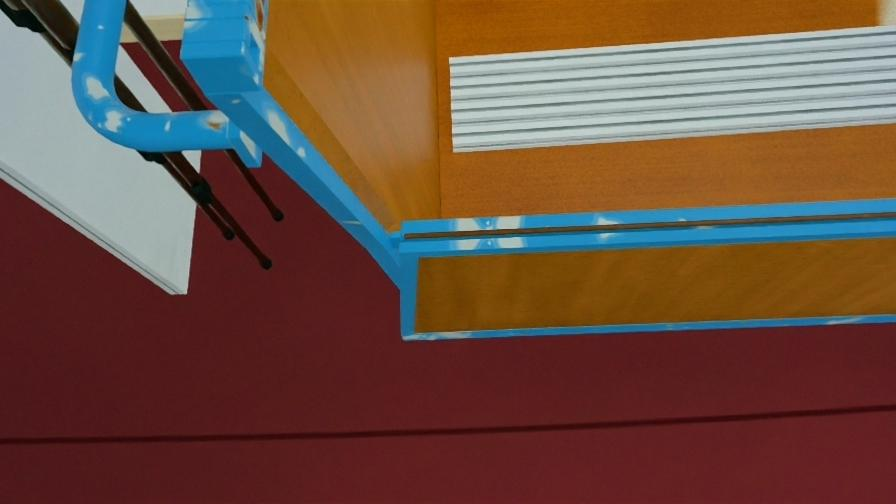

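Call:
move:
  base: {"x_m_s": -0.3, "for_s": 0.7}
  joints: {"torso_pitch_rad": 0.0, "head_tilt_rad": 0.7}
  cameras: []

Call:
move:
  base: {"turn_rad_s": 0.8, "for_s": 1.963}
  cameras: []

Call:
move:
  base: {"x_m_s": 0.4, "for_s": 3.65}
  cameras: []

Call:
move:
  base: {"turn_rad_s": -0.8, "for_s": 1.963}
  joints: {"head_pan_rad": -0.2}
  cameras: ["head_camera"]

Scene clock: 53.53 s.
Joint torques (N m): left_arm=[-1.76 -0.79 0.69 -0.58 -0.03 -0.64 0] | right_arm=[-3.64 0.02 -0.78 -1.13 -0.04 -0.42 -0.05]
External joint torques (N m): left_arm=[-0.39 -0.94 0.68 -0.03 -0.03 -0.22 0.01] | right_arm=[-0.04 1.14 -0.73 0.5 -0.1 0.18 -0.07]
Motor temperatures (°C): left_arm=[31 28 32 36 34 33 37] | right_arm=[34 30 32 30 35 36 34]
Wrist force (N): left_arm=[0.1 1.8 -7.1] | right_arm=[-2.6 1.3 -5.1]
Wrist torque (N m): left_arm=[-0.37 0.13 0.12] | right_arm=[-0.10 -0.13 -0.10]
Wrist force, peak (N): left_arm=[5.0 1.8 -7.1] | right_arm=[-3.2 1.0 -5.5]
move: done
base_odometry: x=+0.057 y=+0.000 heading=-0.001
lidar_m: 0.67 0.98 1.52 4.85 1.61 1.14 1.08 1.14 1.52 3.82 1.02 0.72
base_status: done (sent for 0.7 of 0.7 s)
joint_positions: torso_squat_rad=+0.050 torso_shift_rad=+0.000 torso_pitch_rad=+0.000 torso_yaw_rad=+0.000 left_shoulder_pitch_rad=+0.037 left_shoulder_roll_rad=+0.004 left_shoulder_yaw_rad=-0.043 left_elbow_rad=-0.196 left_forearm_roll_rad=-0.014 left_wrist_pitch_rad=+0.002 left_hand_roll_rad=+0.027 left_gripper_m=+0.099 right_shoulder_pitch_rad=-0.040 right_shoulder_roll_rad=-0.021 right_shoulder_yaw_rad=-0.018 right_elbow_rad=-0.235 right_forearm_roll_rad=+0.049 right_wrist_pitch_rad=-0.014 right_hand_roll_rad=+0.035 right_gripper_m=+0.099 head_pan_rad=+0.000 head_tilt_rad=+0.700
joint_status: all done
wheel_motors_off: 0
motor_effort: left_wheel=-22(30) right_wheel=+11(35)
chest: x=-0.2280 y=+0.0001 z=+1.2891 quat_wxyz=(+1.000, +0.000, +0.000, +0.000) (m; base frame)
left_hand: x=-0.1598 y=+0.2200 z=+0.6068 quat_wxyz=(+0.997, +0.000, -0.079, -0.009) (m; base frame)
right_hand: x=-0.0823 y=-0.2360 z=+0.6186 quat_wxyz=(+0.989, -0.016, -0.142, +0.041) (m; base frame)
pictures: none
No camera images: "cameras" was empty.

Scene clock: 57.43 s.
Joint torques (N m): left_arm=[-1.57 -0.78 0.93 -0.65 -0.03 -0.71 0] | right_arm=[-3.44 -0.67 -0.49 -1.19 0.09 -0.5 0.02]
External joint torques (N m): left_arm=[-0.19 -0.93 0.91 -0.1 -0.03 -0.29 0.01] | right_arm=[0.16 0.44 -0.44 0.44 0.03 0.09 0.01]
Motor temperatures (°C): left_arm=[31 28 32 36 34 33 37] | right_arm=[34 30 32 30 35 36 34]
Wrist force (N): left_arm=[-0.2 1.6 -7.5] | right_arm=[-2.5 0.7 -4.6]
Wrist torque (N m): left_arm=[-0.35 0.11 0.12] | right_arm=[-0.04 -0.10 -0.10]
Wrist force, peak (N): left_arm=[-0.1 1.6 -8.2] | right_arm=[-2.9 0.8 -5.2]
move: done
base_odometry: x=+0.057 y=+0.000 heading=+1.571
lidar_m: 4.58 1.56 1.13 1.08 1.12 1.52 3.97 1.02 0.73 0.69 1.01 1.53
base_status: done (sent for 1.97 of 1.97 s)
joint_positions: torso_squat_rad=+0.050 torso_shift_rad=+0.000 torso_pitch_rad=+0.000 torso_yaw_rad=+0.000 left_shoulder_pitch_rad=+0.037 left_shoulder_roll_rad=+0.004 left_shoulder_yaw_rad=-0.043 left_elbow_rad=-0.196 left_forearm_roll_rad=-0.014 left_wrist_pitch_rad=+0.002 left_hand_roll_rad=+0.027 left_gripper_m=+0.099 right_shoulder_pitch_rad=-0.040 right_shoulder_roll_rad=-0.021 right_shoulder_yaw_rad=-0.018 right_elbow_rad=-0.235 right_forearm_roll_rad=+0.049 right_wrist_pitch_rad=-0.014 right_hand_roll_rad=+0.035 right_gripper_m=+0.099 head_pan_rad=+0.000 head_tilt_rad=+0.700
joint_status: not commanded
wheel_motors_off: 0
motor_effort: left_wheel=+3(50) right_wheel=+21(44)
chest: x=-0.2280 y=+0.0001 z=+1.2891 quat_wxyz=(+1.000, +0.000, +0.000, +0.000) (m; base frame)
left_hand: x=-0.1598 y=+0.2200 z=+0.6068 quat_wxyz=(+0.997, +0.000, -0.079, -0.009) (m; base frame)
right_hand: x=-0.0823 y=-0.2360 z=+0.6186 quat_wxyz=(+0.989, -0.016, -0.142, +0.041) (m; base frame)
pictures: none
No camera images: "cameras" was empty.

Scene clock: 62.47 s.
Joint torques (N m): left_arm=[-1.22 -0.83 0.61 -0.52 -0.08 -0.71 -0.07] | right_arm=[-3.23 -0.38 -0.6 -1.3 0 -0.5 -0.04]
External joint torques (N m): left_arm=[0.16 -0.98 0.6 0.03 -0.08 -0.29 -0.06] | right_arm=[0.36 0.73 -0.56 0.33 -0.06 0.1 -0.05]
Motor temperatures (°C): left_arm=[31 28 32 36 34 33 37] | right_arm=[34 30 32 30 35 36 34]
Wrist force (N): left_arm=[-0.8 0.9 -7.5] | right_arm=[-2.3 1.6 -5.1]
Wrist torque (N m): left_arm=[-0.24 0.02 0.10] | right_arm=[-0.15 -0.09 -0.11]
Wrist force, peak (N): left_arm=[-0.2 1.3 -8.7] | right_arm=[-2.6 1.5 -5.4]
move: done
base_odometry: x=+0.055 y=+1.467 heading=+1.573
lidar_m: 4.13 1.63 1.15 1.10 1.15 1.56 4.10 1.25 1.27 0.86 1.49 1.99
base_status: done (sent for 3.67 of 3.67 s)
joint_positions: torso_squat_rad=+0.050 torso_shift_rad=+0.000 torso_pitch_rad=+0.000 torso_yaw_rad=+0.000 left_shoulder_pitch_rad=+0.037 left_shoulder_roll_rad=+0.004 left_shoulder_yaw_rad=-0.043 left_elbow_rad=-0.196 left_forearm_roll_rad=-0.014 left_wrist_pitch_rad=+0.002 left_hand_roll_rad=+0.027 left_gripper_m=+0.099 right_shoulder_pitch_rad=-0.040 right_shoulder_roll_rad=-0.021 right_shoulder_yaw_rad=-0.018 right_elbow_rad=-0.235 right_forearm_roll_rad=+0.049 right_wrist_pitch_rad=-0.014 right_hand_roll_rad=+0.035 right_gripper_m=+0.099 head_pan_rad=+0.000 head_tilt_rad=+0.700
joint_status: not commanded
wheel_motors_off: 0
motor_effort: left_wheel=+17(49) right_wheel=-15(48)
chest: x=-0.2280 y=+0.0001 z=+1.2891 quat_wxyz=(+1.000, +0.000, +0.000, +0.000) (m; base frame)
left_hand: x=-0.1597 y=+0.2200 z=+0.6068 quat_wxyz=(+0.997, +0.000, -0.079, -0.009) (m; base frame)
right_hand: x=-0.0823 y=-0.2359 z=+0.6186 quat_wxyz=(+0.989, -0.016, -0.142, +0.041) (m; base frame)
pictures: none
No camera images: "cameras" was empty.

Scene clock: 66.40 s.
Joint torques (N m): left_arm=[-1.46 -0.93 0.82 -0.45 -0.03 -0.63 0] | right_arm=[-2.89 -0.48 -0.74 -1.22 -0.09 -0.56 -0.04]
External joint torques (N m): left_arm=[-0.08 -1.08 0.81 0.11 -0.04 -0.2 0.01] | right_arm=[0.71 0.64 -0.69 0.41 -0.15 0.04 -0.06]
Motor temperatures (°C): left_arm=[31 28 32 36 34 33 37] | right_arm=[34 30 32 30 35 36 34]
Wrist force (N): left_arm=[0.0 1.2 -7.4] | right_arm=[-2.2 1.2 -4.5]
Wrist torque (N m): left_arm=[-0.29 0.13 0.08] | right_arm=[-0.09 -0.07 -0.10]
Wrist force, peak (N): left_arm=[-0.7 1.1 -8.7] | right_arm=[-2.9 1.6 -5.2]
move: done
base_odometry: x=+0.055 y=+1.466 heading=+0.000
lidar_m: 0.86 1.47 1.97 4.14 1.61 1.17 1.11 1.16 1.56 3.92 1.24 1.24
base_status: done (sent for 1.97 of 1.97 s)
joint_positions: torso_squat_rad=+0.050 torso_shift_rad=+0.000 torso_pitch_rad=+0.000 torso_yaw_rad=+0.000 left_shoulder_pitch_rad=+0.037 left_shoulder_roll_rad=+0.004 left_shoulder_yaw_rad=-0.043 left_elbow_rad=-0.196 left_forearm_roll_rad=-0.014 left_wrist_pitch_rad=+0.002 left_hand_roll_rad=+0.027 left_gripper_m=+0.099 right_shoulder_pitch_rad=-0.040 right_shoulder_roll_rad=-0.021 right_shoulder_yaw_rad=-0.018 right_elbow_rad=-0.235 right_forearm_roll_rad=+0.049 right_wrist_pitch_rad=-0.014 right_hand_roll_rad=+0.035 right_gripper_m=+0.099 head_pan_rad=-0.200 head_tilt_rad=+0.700
joint_status: all done
wheel_motors_off: 0
motor_effort: left_wheel=+22(46) right_wheel=+4(50)
chest: x=-0.2280 y=+0.0001 z=+1.2891 quat_wxyz=(+1.000, +0.000, +0.000, +0.000) (m; base frame)
left_hand: x=-0.1598 y=+0.2200 z=+0.6068 quat_wxyz=(+0.997, +0.000, -0.079, -0.009) (m; base frame)
right_hand: x=-0.0823 y=-0.2359 z=+0.6186 quat_wxyz=(+0.989, -0.016, -0.142, +0.041) (m; base frame)
pictures: head_camera
camera_calibration:
head_camera: T_world_to_cam=[[-0.199823, -0.979327, -0.0314567, 0.00481686], [-0.58235, 0.14452, -0.799989, 1.12294], [0.787997, -0.141537, -0.59919, 0.999732], [0, 0, 0, 1]] pos_world=[-0.132877, -0.0160704, 1.49752]

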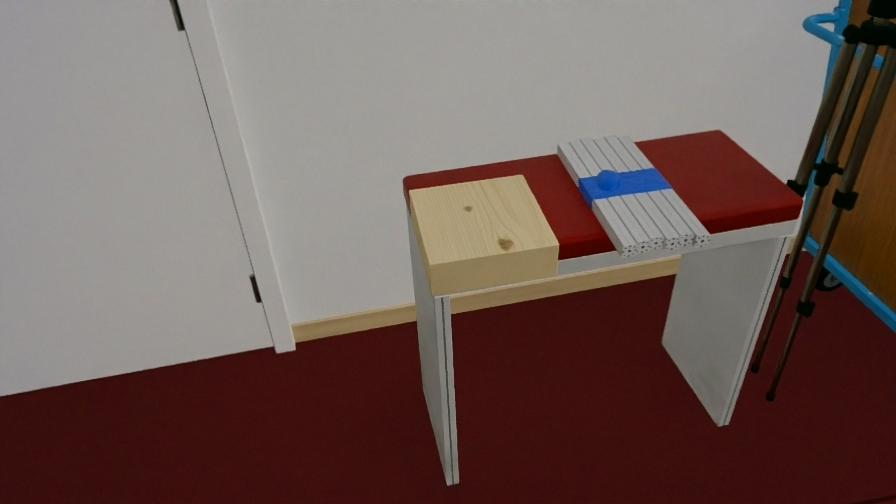

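Call:
move:
  base: {"x_m_s": 0.25, "for_s": 2.0}
  joints: {"torso_squat_rad": 0.8, "head_tilt_rad": 0.75}
  cameras: []

Call:
move:
  target: {"side": "right", "x": 0.13, "y": -0.254, "z": 0.772, "quat_wxyz": [0.7071, 0, -0.7071, 0]}

Scene clock: 79.30 s.
Joint torques (N m): left_arm=[-1.17 -0.71 0.74 -0.52 -0.11 -0.6 -0.03] | right_arm=[-3.29 -0.4 -0.44 -1.32 -0.16 -0.57 -0.05]
External joint torques (N m): left_arm=[0.22 -0.87 0.73 0.04 -0.12 -0.18 -0.02] | right_arm=[0.31 0.72 -0.4 0.32 -0.23 0.02 -0.06]
Motor temperatures (°C): left_arm=[31 28 32 36 34 33 37] | right_arm=[34 30 32 30 35 36 34]
Wrist force (N): left_arm=[-0.3 1.8 -7.1] | right_arm=[-2.8 1.1 -5.0]
Wrist torque (N m): left_arm=[-0.36 0.10 0.09] | right_arm=[-0.08 -0.10 -0.07]
Wrist force, peak (N): left_arm=[0.2 1.6 -8.4] | right_arm=[-3.1 1.2 -5.4]
move: done
base_odometry: x=+0.555 y=+1.466 heading=-0.001
lidar_m: 0.48 0.94 1.30 3.34 2.37 1.70 1.61 1.68 2.24 1.42 0.93 0.36
base_status: done (sent for 2 of 2 s)
joint_positions: torso_squat_rad=+0.800 torso_shift_rad=+0.000 torso_pitch_rad=+0.000 torso_yaw_rad=+0.000 left_shoulder_pitch_rad=+0.037 left_shoulder_roll_rad=+0.004 left_shoulder_yaw_rad=-0.043 left_elbow_rad=-0.196 left_forearm_roll_rad=-0.014 left_wrist_pitch_rad=+0.002 left_hand_roll_rad=+0.027 left_gripper_m=+0.099 right_shoulder_pitch_rad=-0.040 right_shoulder_roll_rad=-0.021 right_shoulder_yaw_rad=-0.018 right_elbow_rad=-0.235 right_forearm_roll_rad=+0.049 right_wrist_pitch_rad=-0.014 right_hand_roll_rad=+0.035 right_gripper_m=+0.099 head_pan_rad=-0.200 head_tilt_rad=+0.750
joint_status: all done
wheel_motors_off: 0
motor_effort: left_wheel=-10(49) right_wheel=+11(48)
chest: x=-0.2281 y=+0.0001 z=+1.0776 quat_wxyz=(+1.000, +0.000, +0.000, +0.000) (m; base frame)
left_hand: x=-0.1596 y=+0.2200 z=+0.3954 quat_wxyz=(+0.997, +0.000, -0.079, -0.009) (m; base frame)
right_hand: x=-0.0823 y=-0.2360 z=+0.4072 quat_wxyz=(+0.989, -0.016, -0.142, +0.041) (m; base frame)
pictures: none
No camera images: "cameras" was empty.

Scene clock: 81.40 s.
Joint torques (N m): left_arm=[-1.08 -0.73 0.85 -0.52 -0.02 -0.69 0.02] | right_arm=[-1.62 -2.6 -0.45 -9.75 0.12 -1.71 -0.08]
External joint torques (N m): left_arm=[0.3 -0.88 0.84 0.04 -0.03 -0.27 0.02] | right_arm=[0.41 -1.13 0.58 -0.7 0.03 0.18 -0.13]
Motor temperatures (°C): left_arm=[31 28 32 36 34 32 37] | right_arm=[34 30 32 30 35 36 34]
Wrist force (N): left_arm=[-0.5 1.2 -7.6] | right_arm=[-7.4 1.2 1.3]
Wrist torque (N m): left_arm=[-0.29 0.06 0.08] | right_arm=[-0.19 -0.41 -0.09]
Wrist force, peak (N): left_arm=[0.0 1.4 -8.5] | right_arm=[-7.6 1.0 1.6]
move: done
base_odometry: x=+0.555 y=+1.466 heading=-0.001
lidar_m: 0.50 0.93 1.29 3.32 2.38 1.69 1.60 1.68 2.23 1.42 0.94 0.36
base_status: not commanded
joint_positions: torso_squat_rad=+0.800 torso_shift_rad=+0.000 torso_pitch_rad=+0.000 torso_yaw_rad=+0.000 left_shoulder_pitch_rad=+0.037 left_shoulder_roll_rad=+0.004 left_shoulder_yaw_rad=-0.043 left_elbow_rad=-0.196 left_forearm_roll_rad=-0.014 left_wrist_pitch_rad=+0.002 left_hand_roll_rad=+0.027 left_gripper_m=+0.099 right_shoulder_pitch_rad=+0.485 right_shoulder_roll_rad=-0.087 right_shoulder_yaw_rad=+0.093 right_elbow_rad=-1.637 right_forearm_roll_rad=+0.091 right_wrist_pitch_rad=-0.412 right_hand_roll_rad=-0.158 right_gripper_m=+0.099 head_pan_rad=-0.200 head_tilt_rad=+0.750
joint_status: all done
wheel_motors_off: 0
motor_effort: left_wheel=-10(12) right_wheel=+13(14)
chest: x=-0.2280 y=+0.0001 z=+1.0776 quat_wxyz=(+1.000, +0.000, +0.000, +0.000) (m; base frame)
left_hand: x=-0.1597 y=+0.2200 z=+0.3954 quat_wxyz=(+0.997, +0.000, -0.079, -0.009) (m; base frame)
right_hand: x=+0.1293 y=-0.2540 z=+0.7722 quat_wxyz=(+0.704, -0.001, -0.710, +0.000) (m; base frame)
right_hand_status: reached (checked arc, planned for 1.7 s): 1 mm and 0.5 deg off.
pictures: head_camera, left_wrist_camera, right_wrist_camera
camera_calibration:
head_camera: T_world_to_cam=[[-0.201407, -0.979002, -0.0314665, -0.00218287], [-0.620749, 0.152423, -0.76905, 0.906305], [0.757698, -0.135359, -0.638413, 0.91694], [0, 0, 0, 1]] pos_world=[-0.132616, -0.0161623, 1.28231]
left_wrist_camera: T_world_to_cam=[[0.988697, 0.00941593, 0.149629, 0.0960584], [-0.0607605, -0.887225, 0.457317, 0.0337342], [0.13706, -0.46124, -0.876625, 0.542553], [0, 0, 0, 1]] pos_world=[-0.167286, 0.279273, 0.445815]
right_wrist_camera: T_world_to_cam=[[0.0347638, -0.0292367, -0.998968, 0.758211], [-0.505194, 0.861943, -0.0428071, 0.344428], [0.862305, 0.506161, 0.0151942, 0.0775192], [0, 0, 0, 1]] pos_world=[0.0807995, -0.313947, 0.770995]

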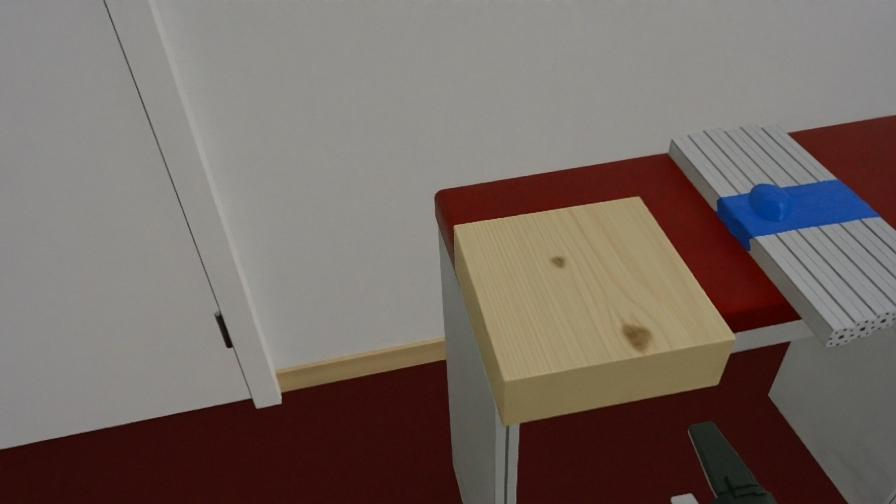

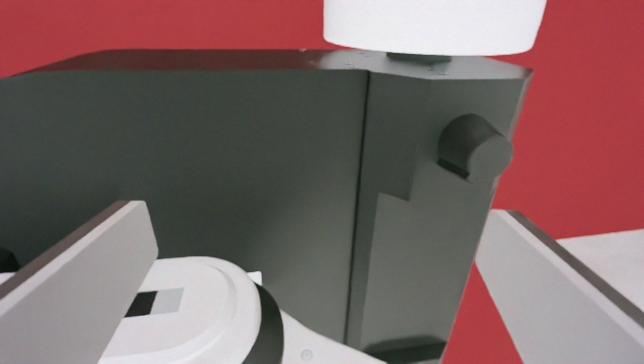

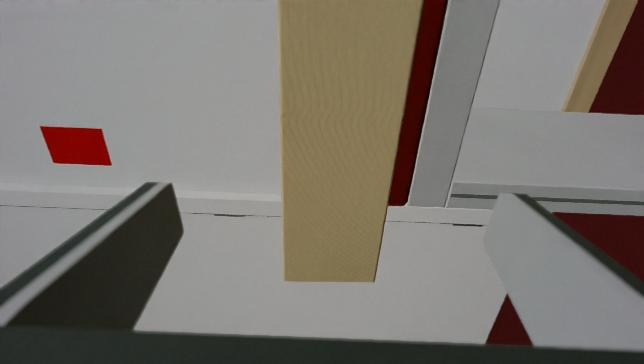

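Call:
move:
  target: {"side": "right", "x": 0.2, "y": -0.244, "z": 0.772, "quat_wxyz": [0.7071, 0, -0.7071, 0]}
  cameras: ["right_wrist_camera"]

Call:
move:
  target: {"side": "right", "x": 0.26, "y": -0.244, "z": 0.772, "quat_wxyz": [0.7071, 0, -0.7071, 0]}
  min_time_s: 1.5

Scene clock: 86.53 s.
Joint torques (N m): left_arm=[-1.44 -0.79 0.91 -0.5 -0.02 -0.59 -0.11] | right_arm=[-5.36 0.49 -2.61 -9.64 0.02 -2.1 0.11]
External joint torques (N m): left_arm=[-0.06 -0.95 0.9 0.06 -0.02 -0.17 -0.11] | right_arm=[0.76 1.52 -1.96 -0.26 -0.12 -0.2 0.06]
Motor temperatures (°C): left_arm=[31 28 32 35 34 32 37] | right_arm=[34 30 32 30 35 36 34]
Wrist force (N): left_arm=[0.6 1.6 -7.6] | right_arm=[-7.3 0.8 1.0]
Wrist torque (N m): left_arm=[-0.34 0.20 0.07] | right_arm=[-0.16 -0.40 -0.11]
Wrist force, peak (N): left_arm=[0.2 1.5 -8.4] | right_arm=[-8.3 0.9 1.4]
move: done
base_odometry: x=+0.555 y=+1.466 heading=-0.001
lidar_m: 0.50 0.93 1.28 3.33 2.37 1.69 1.61 1.68 2.23 1.43 0.94 0.37
base_status: not commanded
joint_positions: torso_squat_rad=+0.800 torso_shift_rad=+0.000 torso_pitch_rad=+0.000 torso_yaw_rad=+0.000 left_shoulder_pitch_rad=+0.037 left_shoulder_roll_rad=+0.004 left_shoulder_yaw_rad=-0.043 left_elbow_rad=-0.196 left_forearm_roll_rad=-0.014 left_wrist_pitch_rad=+0.002 left_hand_roll_rad=+0.027 left_gripper_m=+0.099 right_shoulder_pitch_rad=+0.251 right_shoulder_roll_rad=-0.050 right_shoulder_yaw_rad=+0.046 right_elbow_rad=-1.486 right_forearm_roll_rad=+0.089 right_wrist_pitch_rad=-0.325 right_hand_roll_rad=-0.132 right_gripper_m=+0.099 head_pan_rad=-0.200 head_tilt_rad=+0.750
joint_status: all done
wheel_motors_off: 0
motor_effort: left_wheel=-11(12) right_wheel=+9(15)
chest: x=-0.2280 y=+0.0001 z=+1.0776 quat_wxyz=(+1.000, +0.000, +0.000, +0.000) (m; base frame)
left_hand: x=-0.1597 y=+0.2200 z=+0.3954 quat_wxyz=(+0.997, +0.000, -0.079, -0.009) (m; base frame)
right_hand: x=+0.2001 y=-0.2439 z=+0.7721 quat_wxyz=(+0.707, +0.000, -0.707, +0.000) (m; base frame)
right_hand_status: reached (checked arc, planned for 0.6 s): 0 mm and 0.0 deg off.
pictures: right_wrist_camera
camera_calibration:
right_wrist_camera: T_world_to_cam=[[0.0261714, -0.0291934, -0.999231, 0.757925], [-0.507034, 0.861068, -0.0384369, 0.368179], [0.861528, 0.50765, 0.00773329, 0.0176082], [0, 0, 0, 1]] pos_world=[0.151673, -0.30384, 0.771358]

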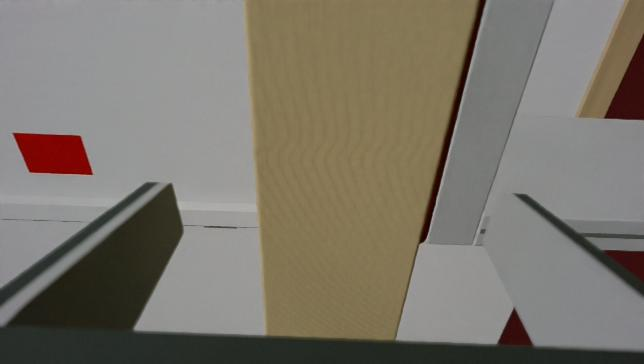

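Scene clock: 88.37 s.
Joint torques (N m): left_arm=[-1.31 -0.88 0.67 -0.43 -0.04 -0.65 0.02] | right_arm=[-11.17 0.62 -2.37 -9.57 -0.32 -1.87 0.27]
External joint torques (N m): left_arm=[0.07 -1.03 0.66 0.13 -0.04 -0.23 0.03] | right_arm=[-1.36 2.21 -1.84 -0.17 -0.47 0.04 0.22]
Motor temperatures (°C): left_arm=[31 28 32 35 34 32 37] | right_arm=[34 30 32 30 35 36 34]
Wrist force (N): left_arm=[0.1 1.2 -7.0] | right_arm=[-7.1 0.7 0.8]
Wrist torque (N m): left_arm=[-0.28 0.20 0.10] | right_arm=[-0.14 -0.36 -0.10]
Wrist force, peak (N): left_arm=[-0.2 1.4 -8.6] | right_arm=[-7.8 0.3 1.1]
move: done
base_odometry: x=+0.555 y=+1.466 heading=-0.001
lidar_m: 0.50 0.93 1.29 3.33 2.38 1.69 1.60 1.69 2.24 1.42 0.94 0.36
base_status: not commanded
joint_positions: torso_squat_rad=+0.800 torso_shift_rad=+0.000 torso_pitch_rad=+0.000 torso_yaw_rad=+0.000 left_shoulder_pitch_rad=+0.037 left_shoulder_roll_rad=+0.004 left_shoulder_yaw_rad=-0.043 left_elbow_rad=-0.196 left_forearm_roll_rad=-0.014 left_wrist_pitch_rad=+0.002 left_hand_roll_rad=+0.027 left_gripper_m=+0.099 right_shoulder_pitch_rad=+0.027 right_shoulder_roll_rad=-0.046 right_shoulder_yaw_rad=-0.016 right_elbow_rad=-1.277 right_forearm_roll_rad=+0.077 right_wrist_pitch_rad=-0.319 right_hand_roll_rad=-0.119 right_gripper_m=+0.099 head_pan_rad=-0.200 head_tilt_rad=+0.750
joint_status: all done
wheel_motors_off: 0
motor_effort: left_wheel=-12(12) right_wheel=+9(11)
chest: x=-0.2280 y=+0.0001 z=+1.0776 quat_wxyz=(+1.000, +0.000, +0.000, +0.000) (m; base frame)
left_hand: x=-0.1597 y=+0.2200 z=+0.3954 quat_wxyz=(+0.997, +0.000, -0.079, -0.009) (m; base frame)
right_hand: x=+0.2598 y=-0.2440 z=+0.7719 quat_wxyz=(+0.707, +0.000, -0.707, +0.000) (m; base frame)
right_hand_status: reached (checked arc, planned for 1.5 s): 0 mm and 0.0 deg off.
pictures: head_camera, left_wrist_camera, right_wrist_camera
camera_calibration:
head_camera: T_world_to_cam=[[-0.201336, -0.97902, -0.0313742, -0.00229243], [-0.620828, 0.152317, -0.769007, 0.906237], [0.757652, -0.13535, -0.63847, 0.917007], [0, 0, 0, 1]] pos_world=[-0.132616, -0.0161627, 1.28231]
left_wrist_camera: T_world_to_cam=[[0.988704, 0.00950313, 0.149582, 0.0960556], [-0.0606628, -0.887224, 0.457332, 0.0337436], [0.137059, -0.46124, -0.876625, 0.542553], [0, 0, 0, 1]] pos_world=[-0.167285, 0.279273, 0.445815]
right_wrist_camera: T_world_to_cam=[[0.0257311, -0.0294467, -0.999235, 0.756174], [-0.506859, 0.861172, -0.0384301, 0.398603], [0.861645, 0.50746, 0.00723359, -0.0334168], [0, 0, 0, 1]] pos_world=[0.211372, -0.304041, 0.771156]

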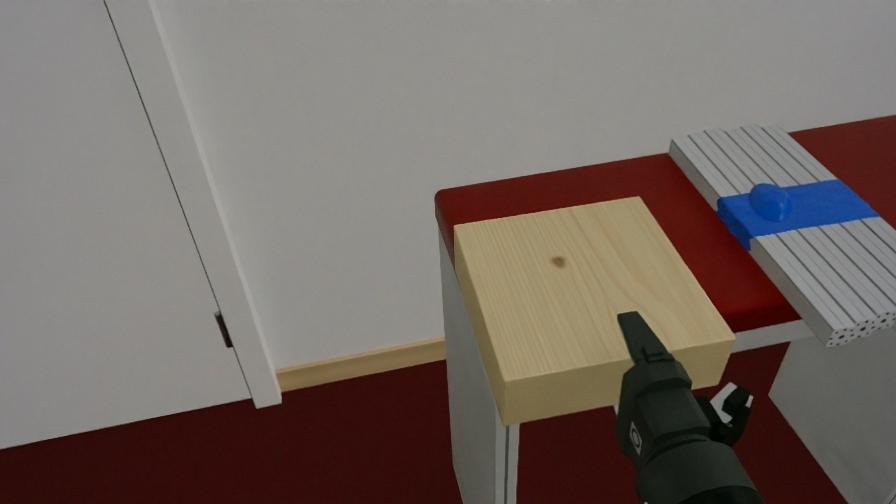

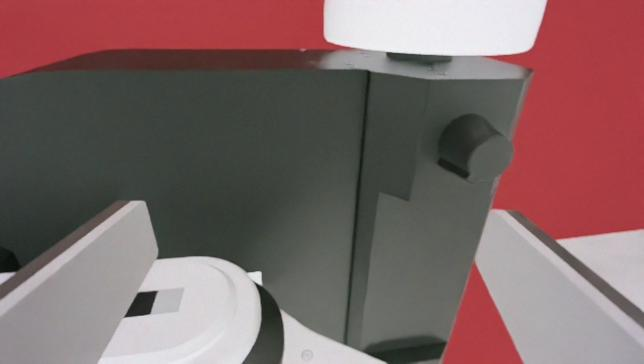

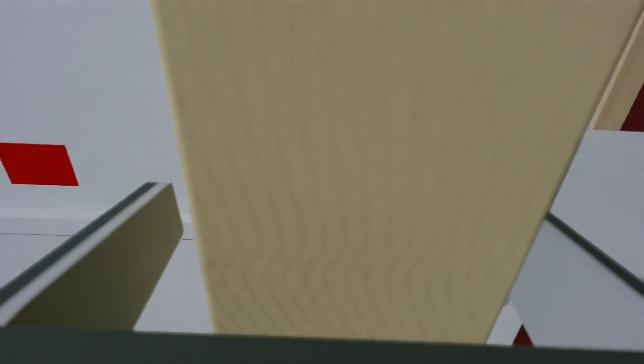

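Call:
move:
  joints: {"right_gripper_m": 0.072}
  cameras: ["right_wrist_camera"]

Call:
move:
  joints: {"right_gripper_m": 0.05}
  cameras: ["right_wrist_camera", "head_camera"]

Scene clock: 90.40 s.
Joint torques (N m): left_arm=[-1.39 -0.66 0.65 -0.41 -0.1 -0.63 -0.09] | right_arm=[-11.17 0.49 -2.64 -11.92 -0.25 -2.84 0.28]
External joint torques (N m): left_arm=[-0.02 -0.82 0.63 0.14 -0.11 -0.2 -0.08] | right_arm=[-1.36 2.09 -2.11 -2.53 -0.4 -0.93 0.23]
Motor temperatures (°C): left_arm=[30 28 32 35 34 32 37] | right_arm=[34 30 32 30 35 36 34]
Wrist force (N): left_arm=[-0.6 1.7 -8.2] | right_arm=[-13.0 1.1 -0.9]
Wrist torque (N m): left_arm=[-0.30 0.07 0.11] | right_arm=[-0.16 -0.64 -0.30]
Wrist force, peak (N): left_arm=[-0.2 1.1 -8.4] | right_arm=[-14.0 0.9 -1.0]
move: done
base_odometry: x=+0.555 y=+1.466 heading=-0.001
lidar_m: 0.50 0.93 1.29 3.33 2.38 1.68 1.61 1.68 2.23 1.43 0.94 0.36
base_status: not commanded
joint_positions: torso_squat_rad=+0.800 torso_shift_rad=+0.000 torso_pitch_rad=+0.000 torso_yaw_rad=+0.000 left_shoulder_pitch_rad=+0.037 left_shoulder_roll_rad=+0.004 left_shoulder_yaw_rad=-0.043 left_elbow_rad=-0.196 left_forearm_roll_rad=-0.014 left_wrist_pitch_rad=+0.002 left_hand_roll_rad=+0.027 left_gripper_m=+0.099 right_shoulder_pitch_rad=+0.027 right_shoulder_roll_rad=-0.046 right_shoulder_yaw_rad=-0.016 right_elbow_rad=-1.277 right_forearm_roll_rad=+0.077 right_wrist_pitch_rad=-0.319 right_hand_roll_rad=-0.119 right_gripper_m=+0.074 head_pan_rad=-0.200 head_tilt_rad=+0.750
joint_status: all done
wheel_motors_off: 0
motor_effort: left_wheel=-11(12) right_wheel=+10(12)
chest: x=-0.2280 y=+0.0001 z=+1.0776 quat_wxyz=(+1.000, +0.000, +0.000, +0.000) (m; base frame)
left_hand: x=-0.1597 y=+0.2200 z=+0.3954 quat_wxyz=(+0.997, +0.000, -0.079, -0.009) (m; base frame)
right_hand: x=+0.2598 y=-0.2440 z=+0.7715 quat_wxyz=(+0.708, +0.000, -0.707, +0.000) (m; base frame)
pictures: right_wrist_camera
camera_calibration:
right_wrist_camera: T_world_to_cam=[[0.0248774, -0.0293657, -0.999259, 0.756095], [-0.506897, 0.861172, -0.0379273, 0.39821], [0.861647, 0.507465, 0.00653825, -0.0328753], [0, 0, 0, 1]] pos_world=[0.211369, -0.304041, 0.770852]

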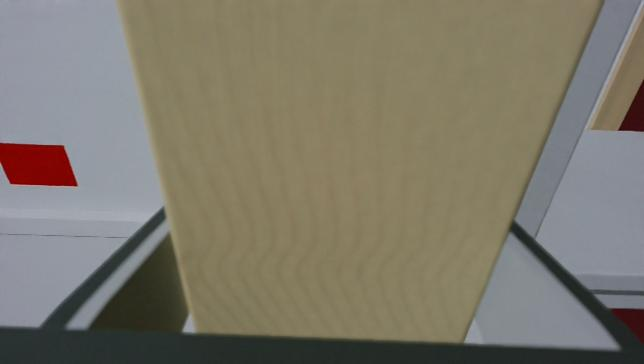

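Scene clock: 91.13 s.
Joint torques (N m): left_arm=[-1.15 -0.75 0.98 -0.51 -0.03 -0.75 -0.1] | right_arm=[-11.69 0.66 -2.51 -12.14 -0.25 -2.85 0.17]
External joint torques (N m): left_arm=[0.23 -0.9 0.97 0.05 -0.03 -0.33 -0.09] | right_arm=[-1.88 2.26 -1.98 -2.75 -0.4 -0.94 0.12]
Motor temperatures (°C): left_arm=[30 28 32 35 34 32 37] | right_arm=[34 30 32 30 35 36 34]
Wrist force (N): left_arm=[-0.4 1.5 -7.7] | right_arm=[-12.6 0.8 -0.8]
Wrist torque (N m): left_arm=[-0.31 0.09 0.16] | right_arm=[-0.14 -0.65 -0.28]
Wrist force, peak (N): left_arm=[0.4 1.4 -8.1] | right_arm=[-13.7 0.9 -0.6]
move: off_target
base_odometry: x=+0.555 y=+1.466 heading=-0.001
lidar_m: 0.50 0.94 1.28 3.34 2.38 1.66 1.61 1.68 2.24 1.42 0.95 0.35
base_status: not commanded
joint_positions: torso_squat_rad=+0.800 torso_shift_rad=+0.000 torso_pitch_rad=+0.000 torso_yaw_rad=+0.000 left_shoulder_pitch_rad=+0.037 left_shoulder_roll_rad=+0.004 left_shoulder_yaw_rad=-0.043 left_elbow_rad=-0.196 left_forearm_roll_rad=-0.014 left_wrist_pitch_rad=+0.002 left_hand_roll_rad=+0.027 left_gripper_m=+0.099 right_shoulder_pitch_rad=+0.027 right_shoulder_roll_rad=-0.046 right_shoulder_yaw_rad=-0.016 right_elbow_rad=-1.277 right_forearm_roll_rad=+0.077 right_wrist_pitch_rad=-0.319 right_hand_roll_rad=-0.119 right_gripper_m=+0.074 head_pan_rad=-0.200 head_tilt_rad=+0.750
joint_status: right_gripper_m off_target (ended at +0.074, target +0.050)
wheel_motors_off: 0
motor_effort: left_wheel=-11(12) right_wheel=+10(13)
chest: x=-0.2280 y=+0.0001 z=+1.0776 quat_wxyz=(+1.000, +0.000, +0.000, +0.000) (m; base frame)
left_hand: x=-0.1597 y=+0.2200 z=+0.3954 quat_wxyz=(+0.997, +0.000, -0.079, -0.009) (m; base frame)
right_hand: x=+0.2598 y=-0.2440 z=+0.7715 quat_wxyz=(+0.708, +0.000, -0.707, +0.000) (m; base frame)
pictures: head_camera, right_wrist_camera
camera_calibration:
head_camera: T_world_to_cam=[[-0.201336, -0.97902, -0.0313742, -0.0022723], [-0.620828, 0.152317, -0.769007, 0.906299], [0.757652, -0.13535, -0.63847, 0.916931], [0, 0, 0, 1]] pos_world=[-0.132516, -0.0161627, 1.28231]
right_wrist_camera: T_world_to_cam=[[0.0248774, -0.0293657, -0.999259, 0.756095], [-0.506897, 0.861172, -0.0379273, 0.39821], [0.861647, 0.507465, 0.00653825, -0.0328753], [0, 0, 0, 1]] pos_world=[0.211369, -0.304041, 0.770852]

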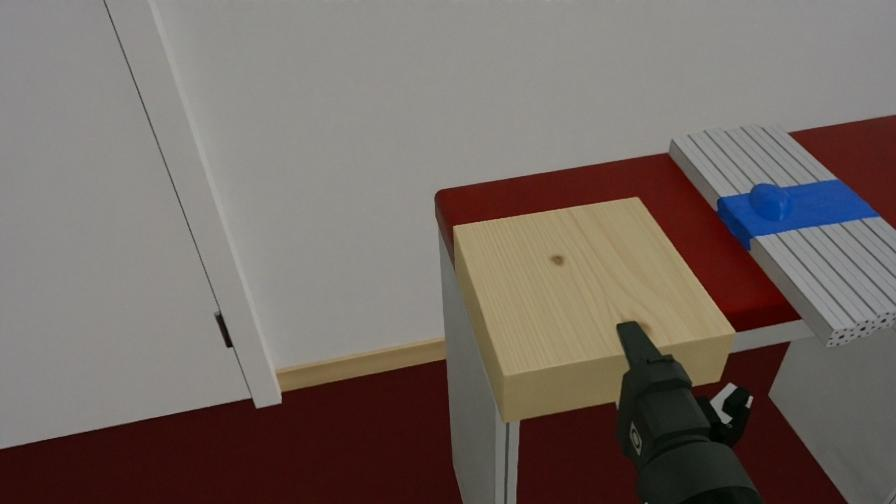

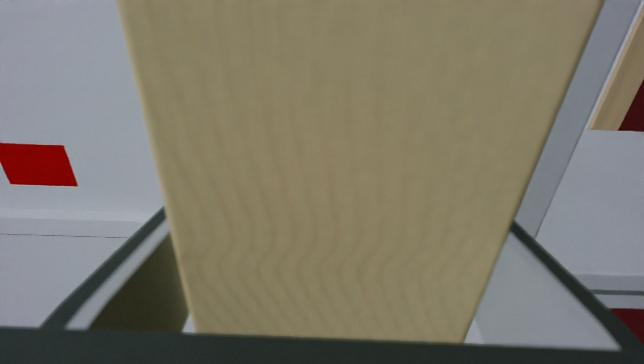

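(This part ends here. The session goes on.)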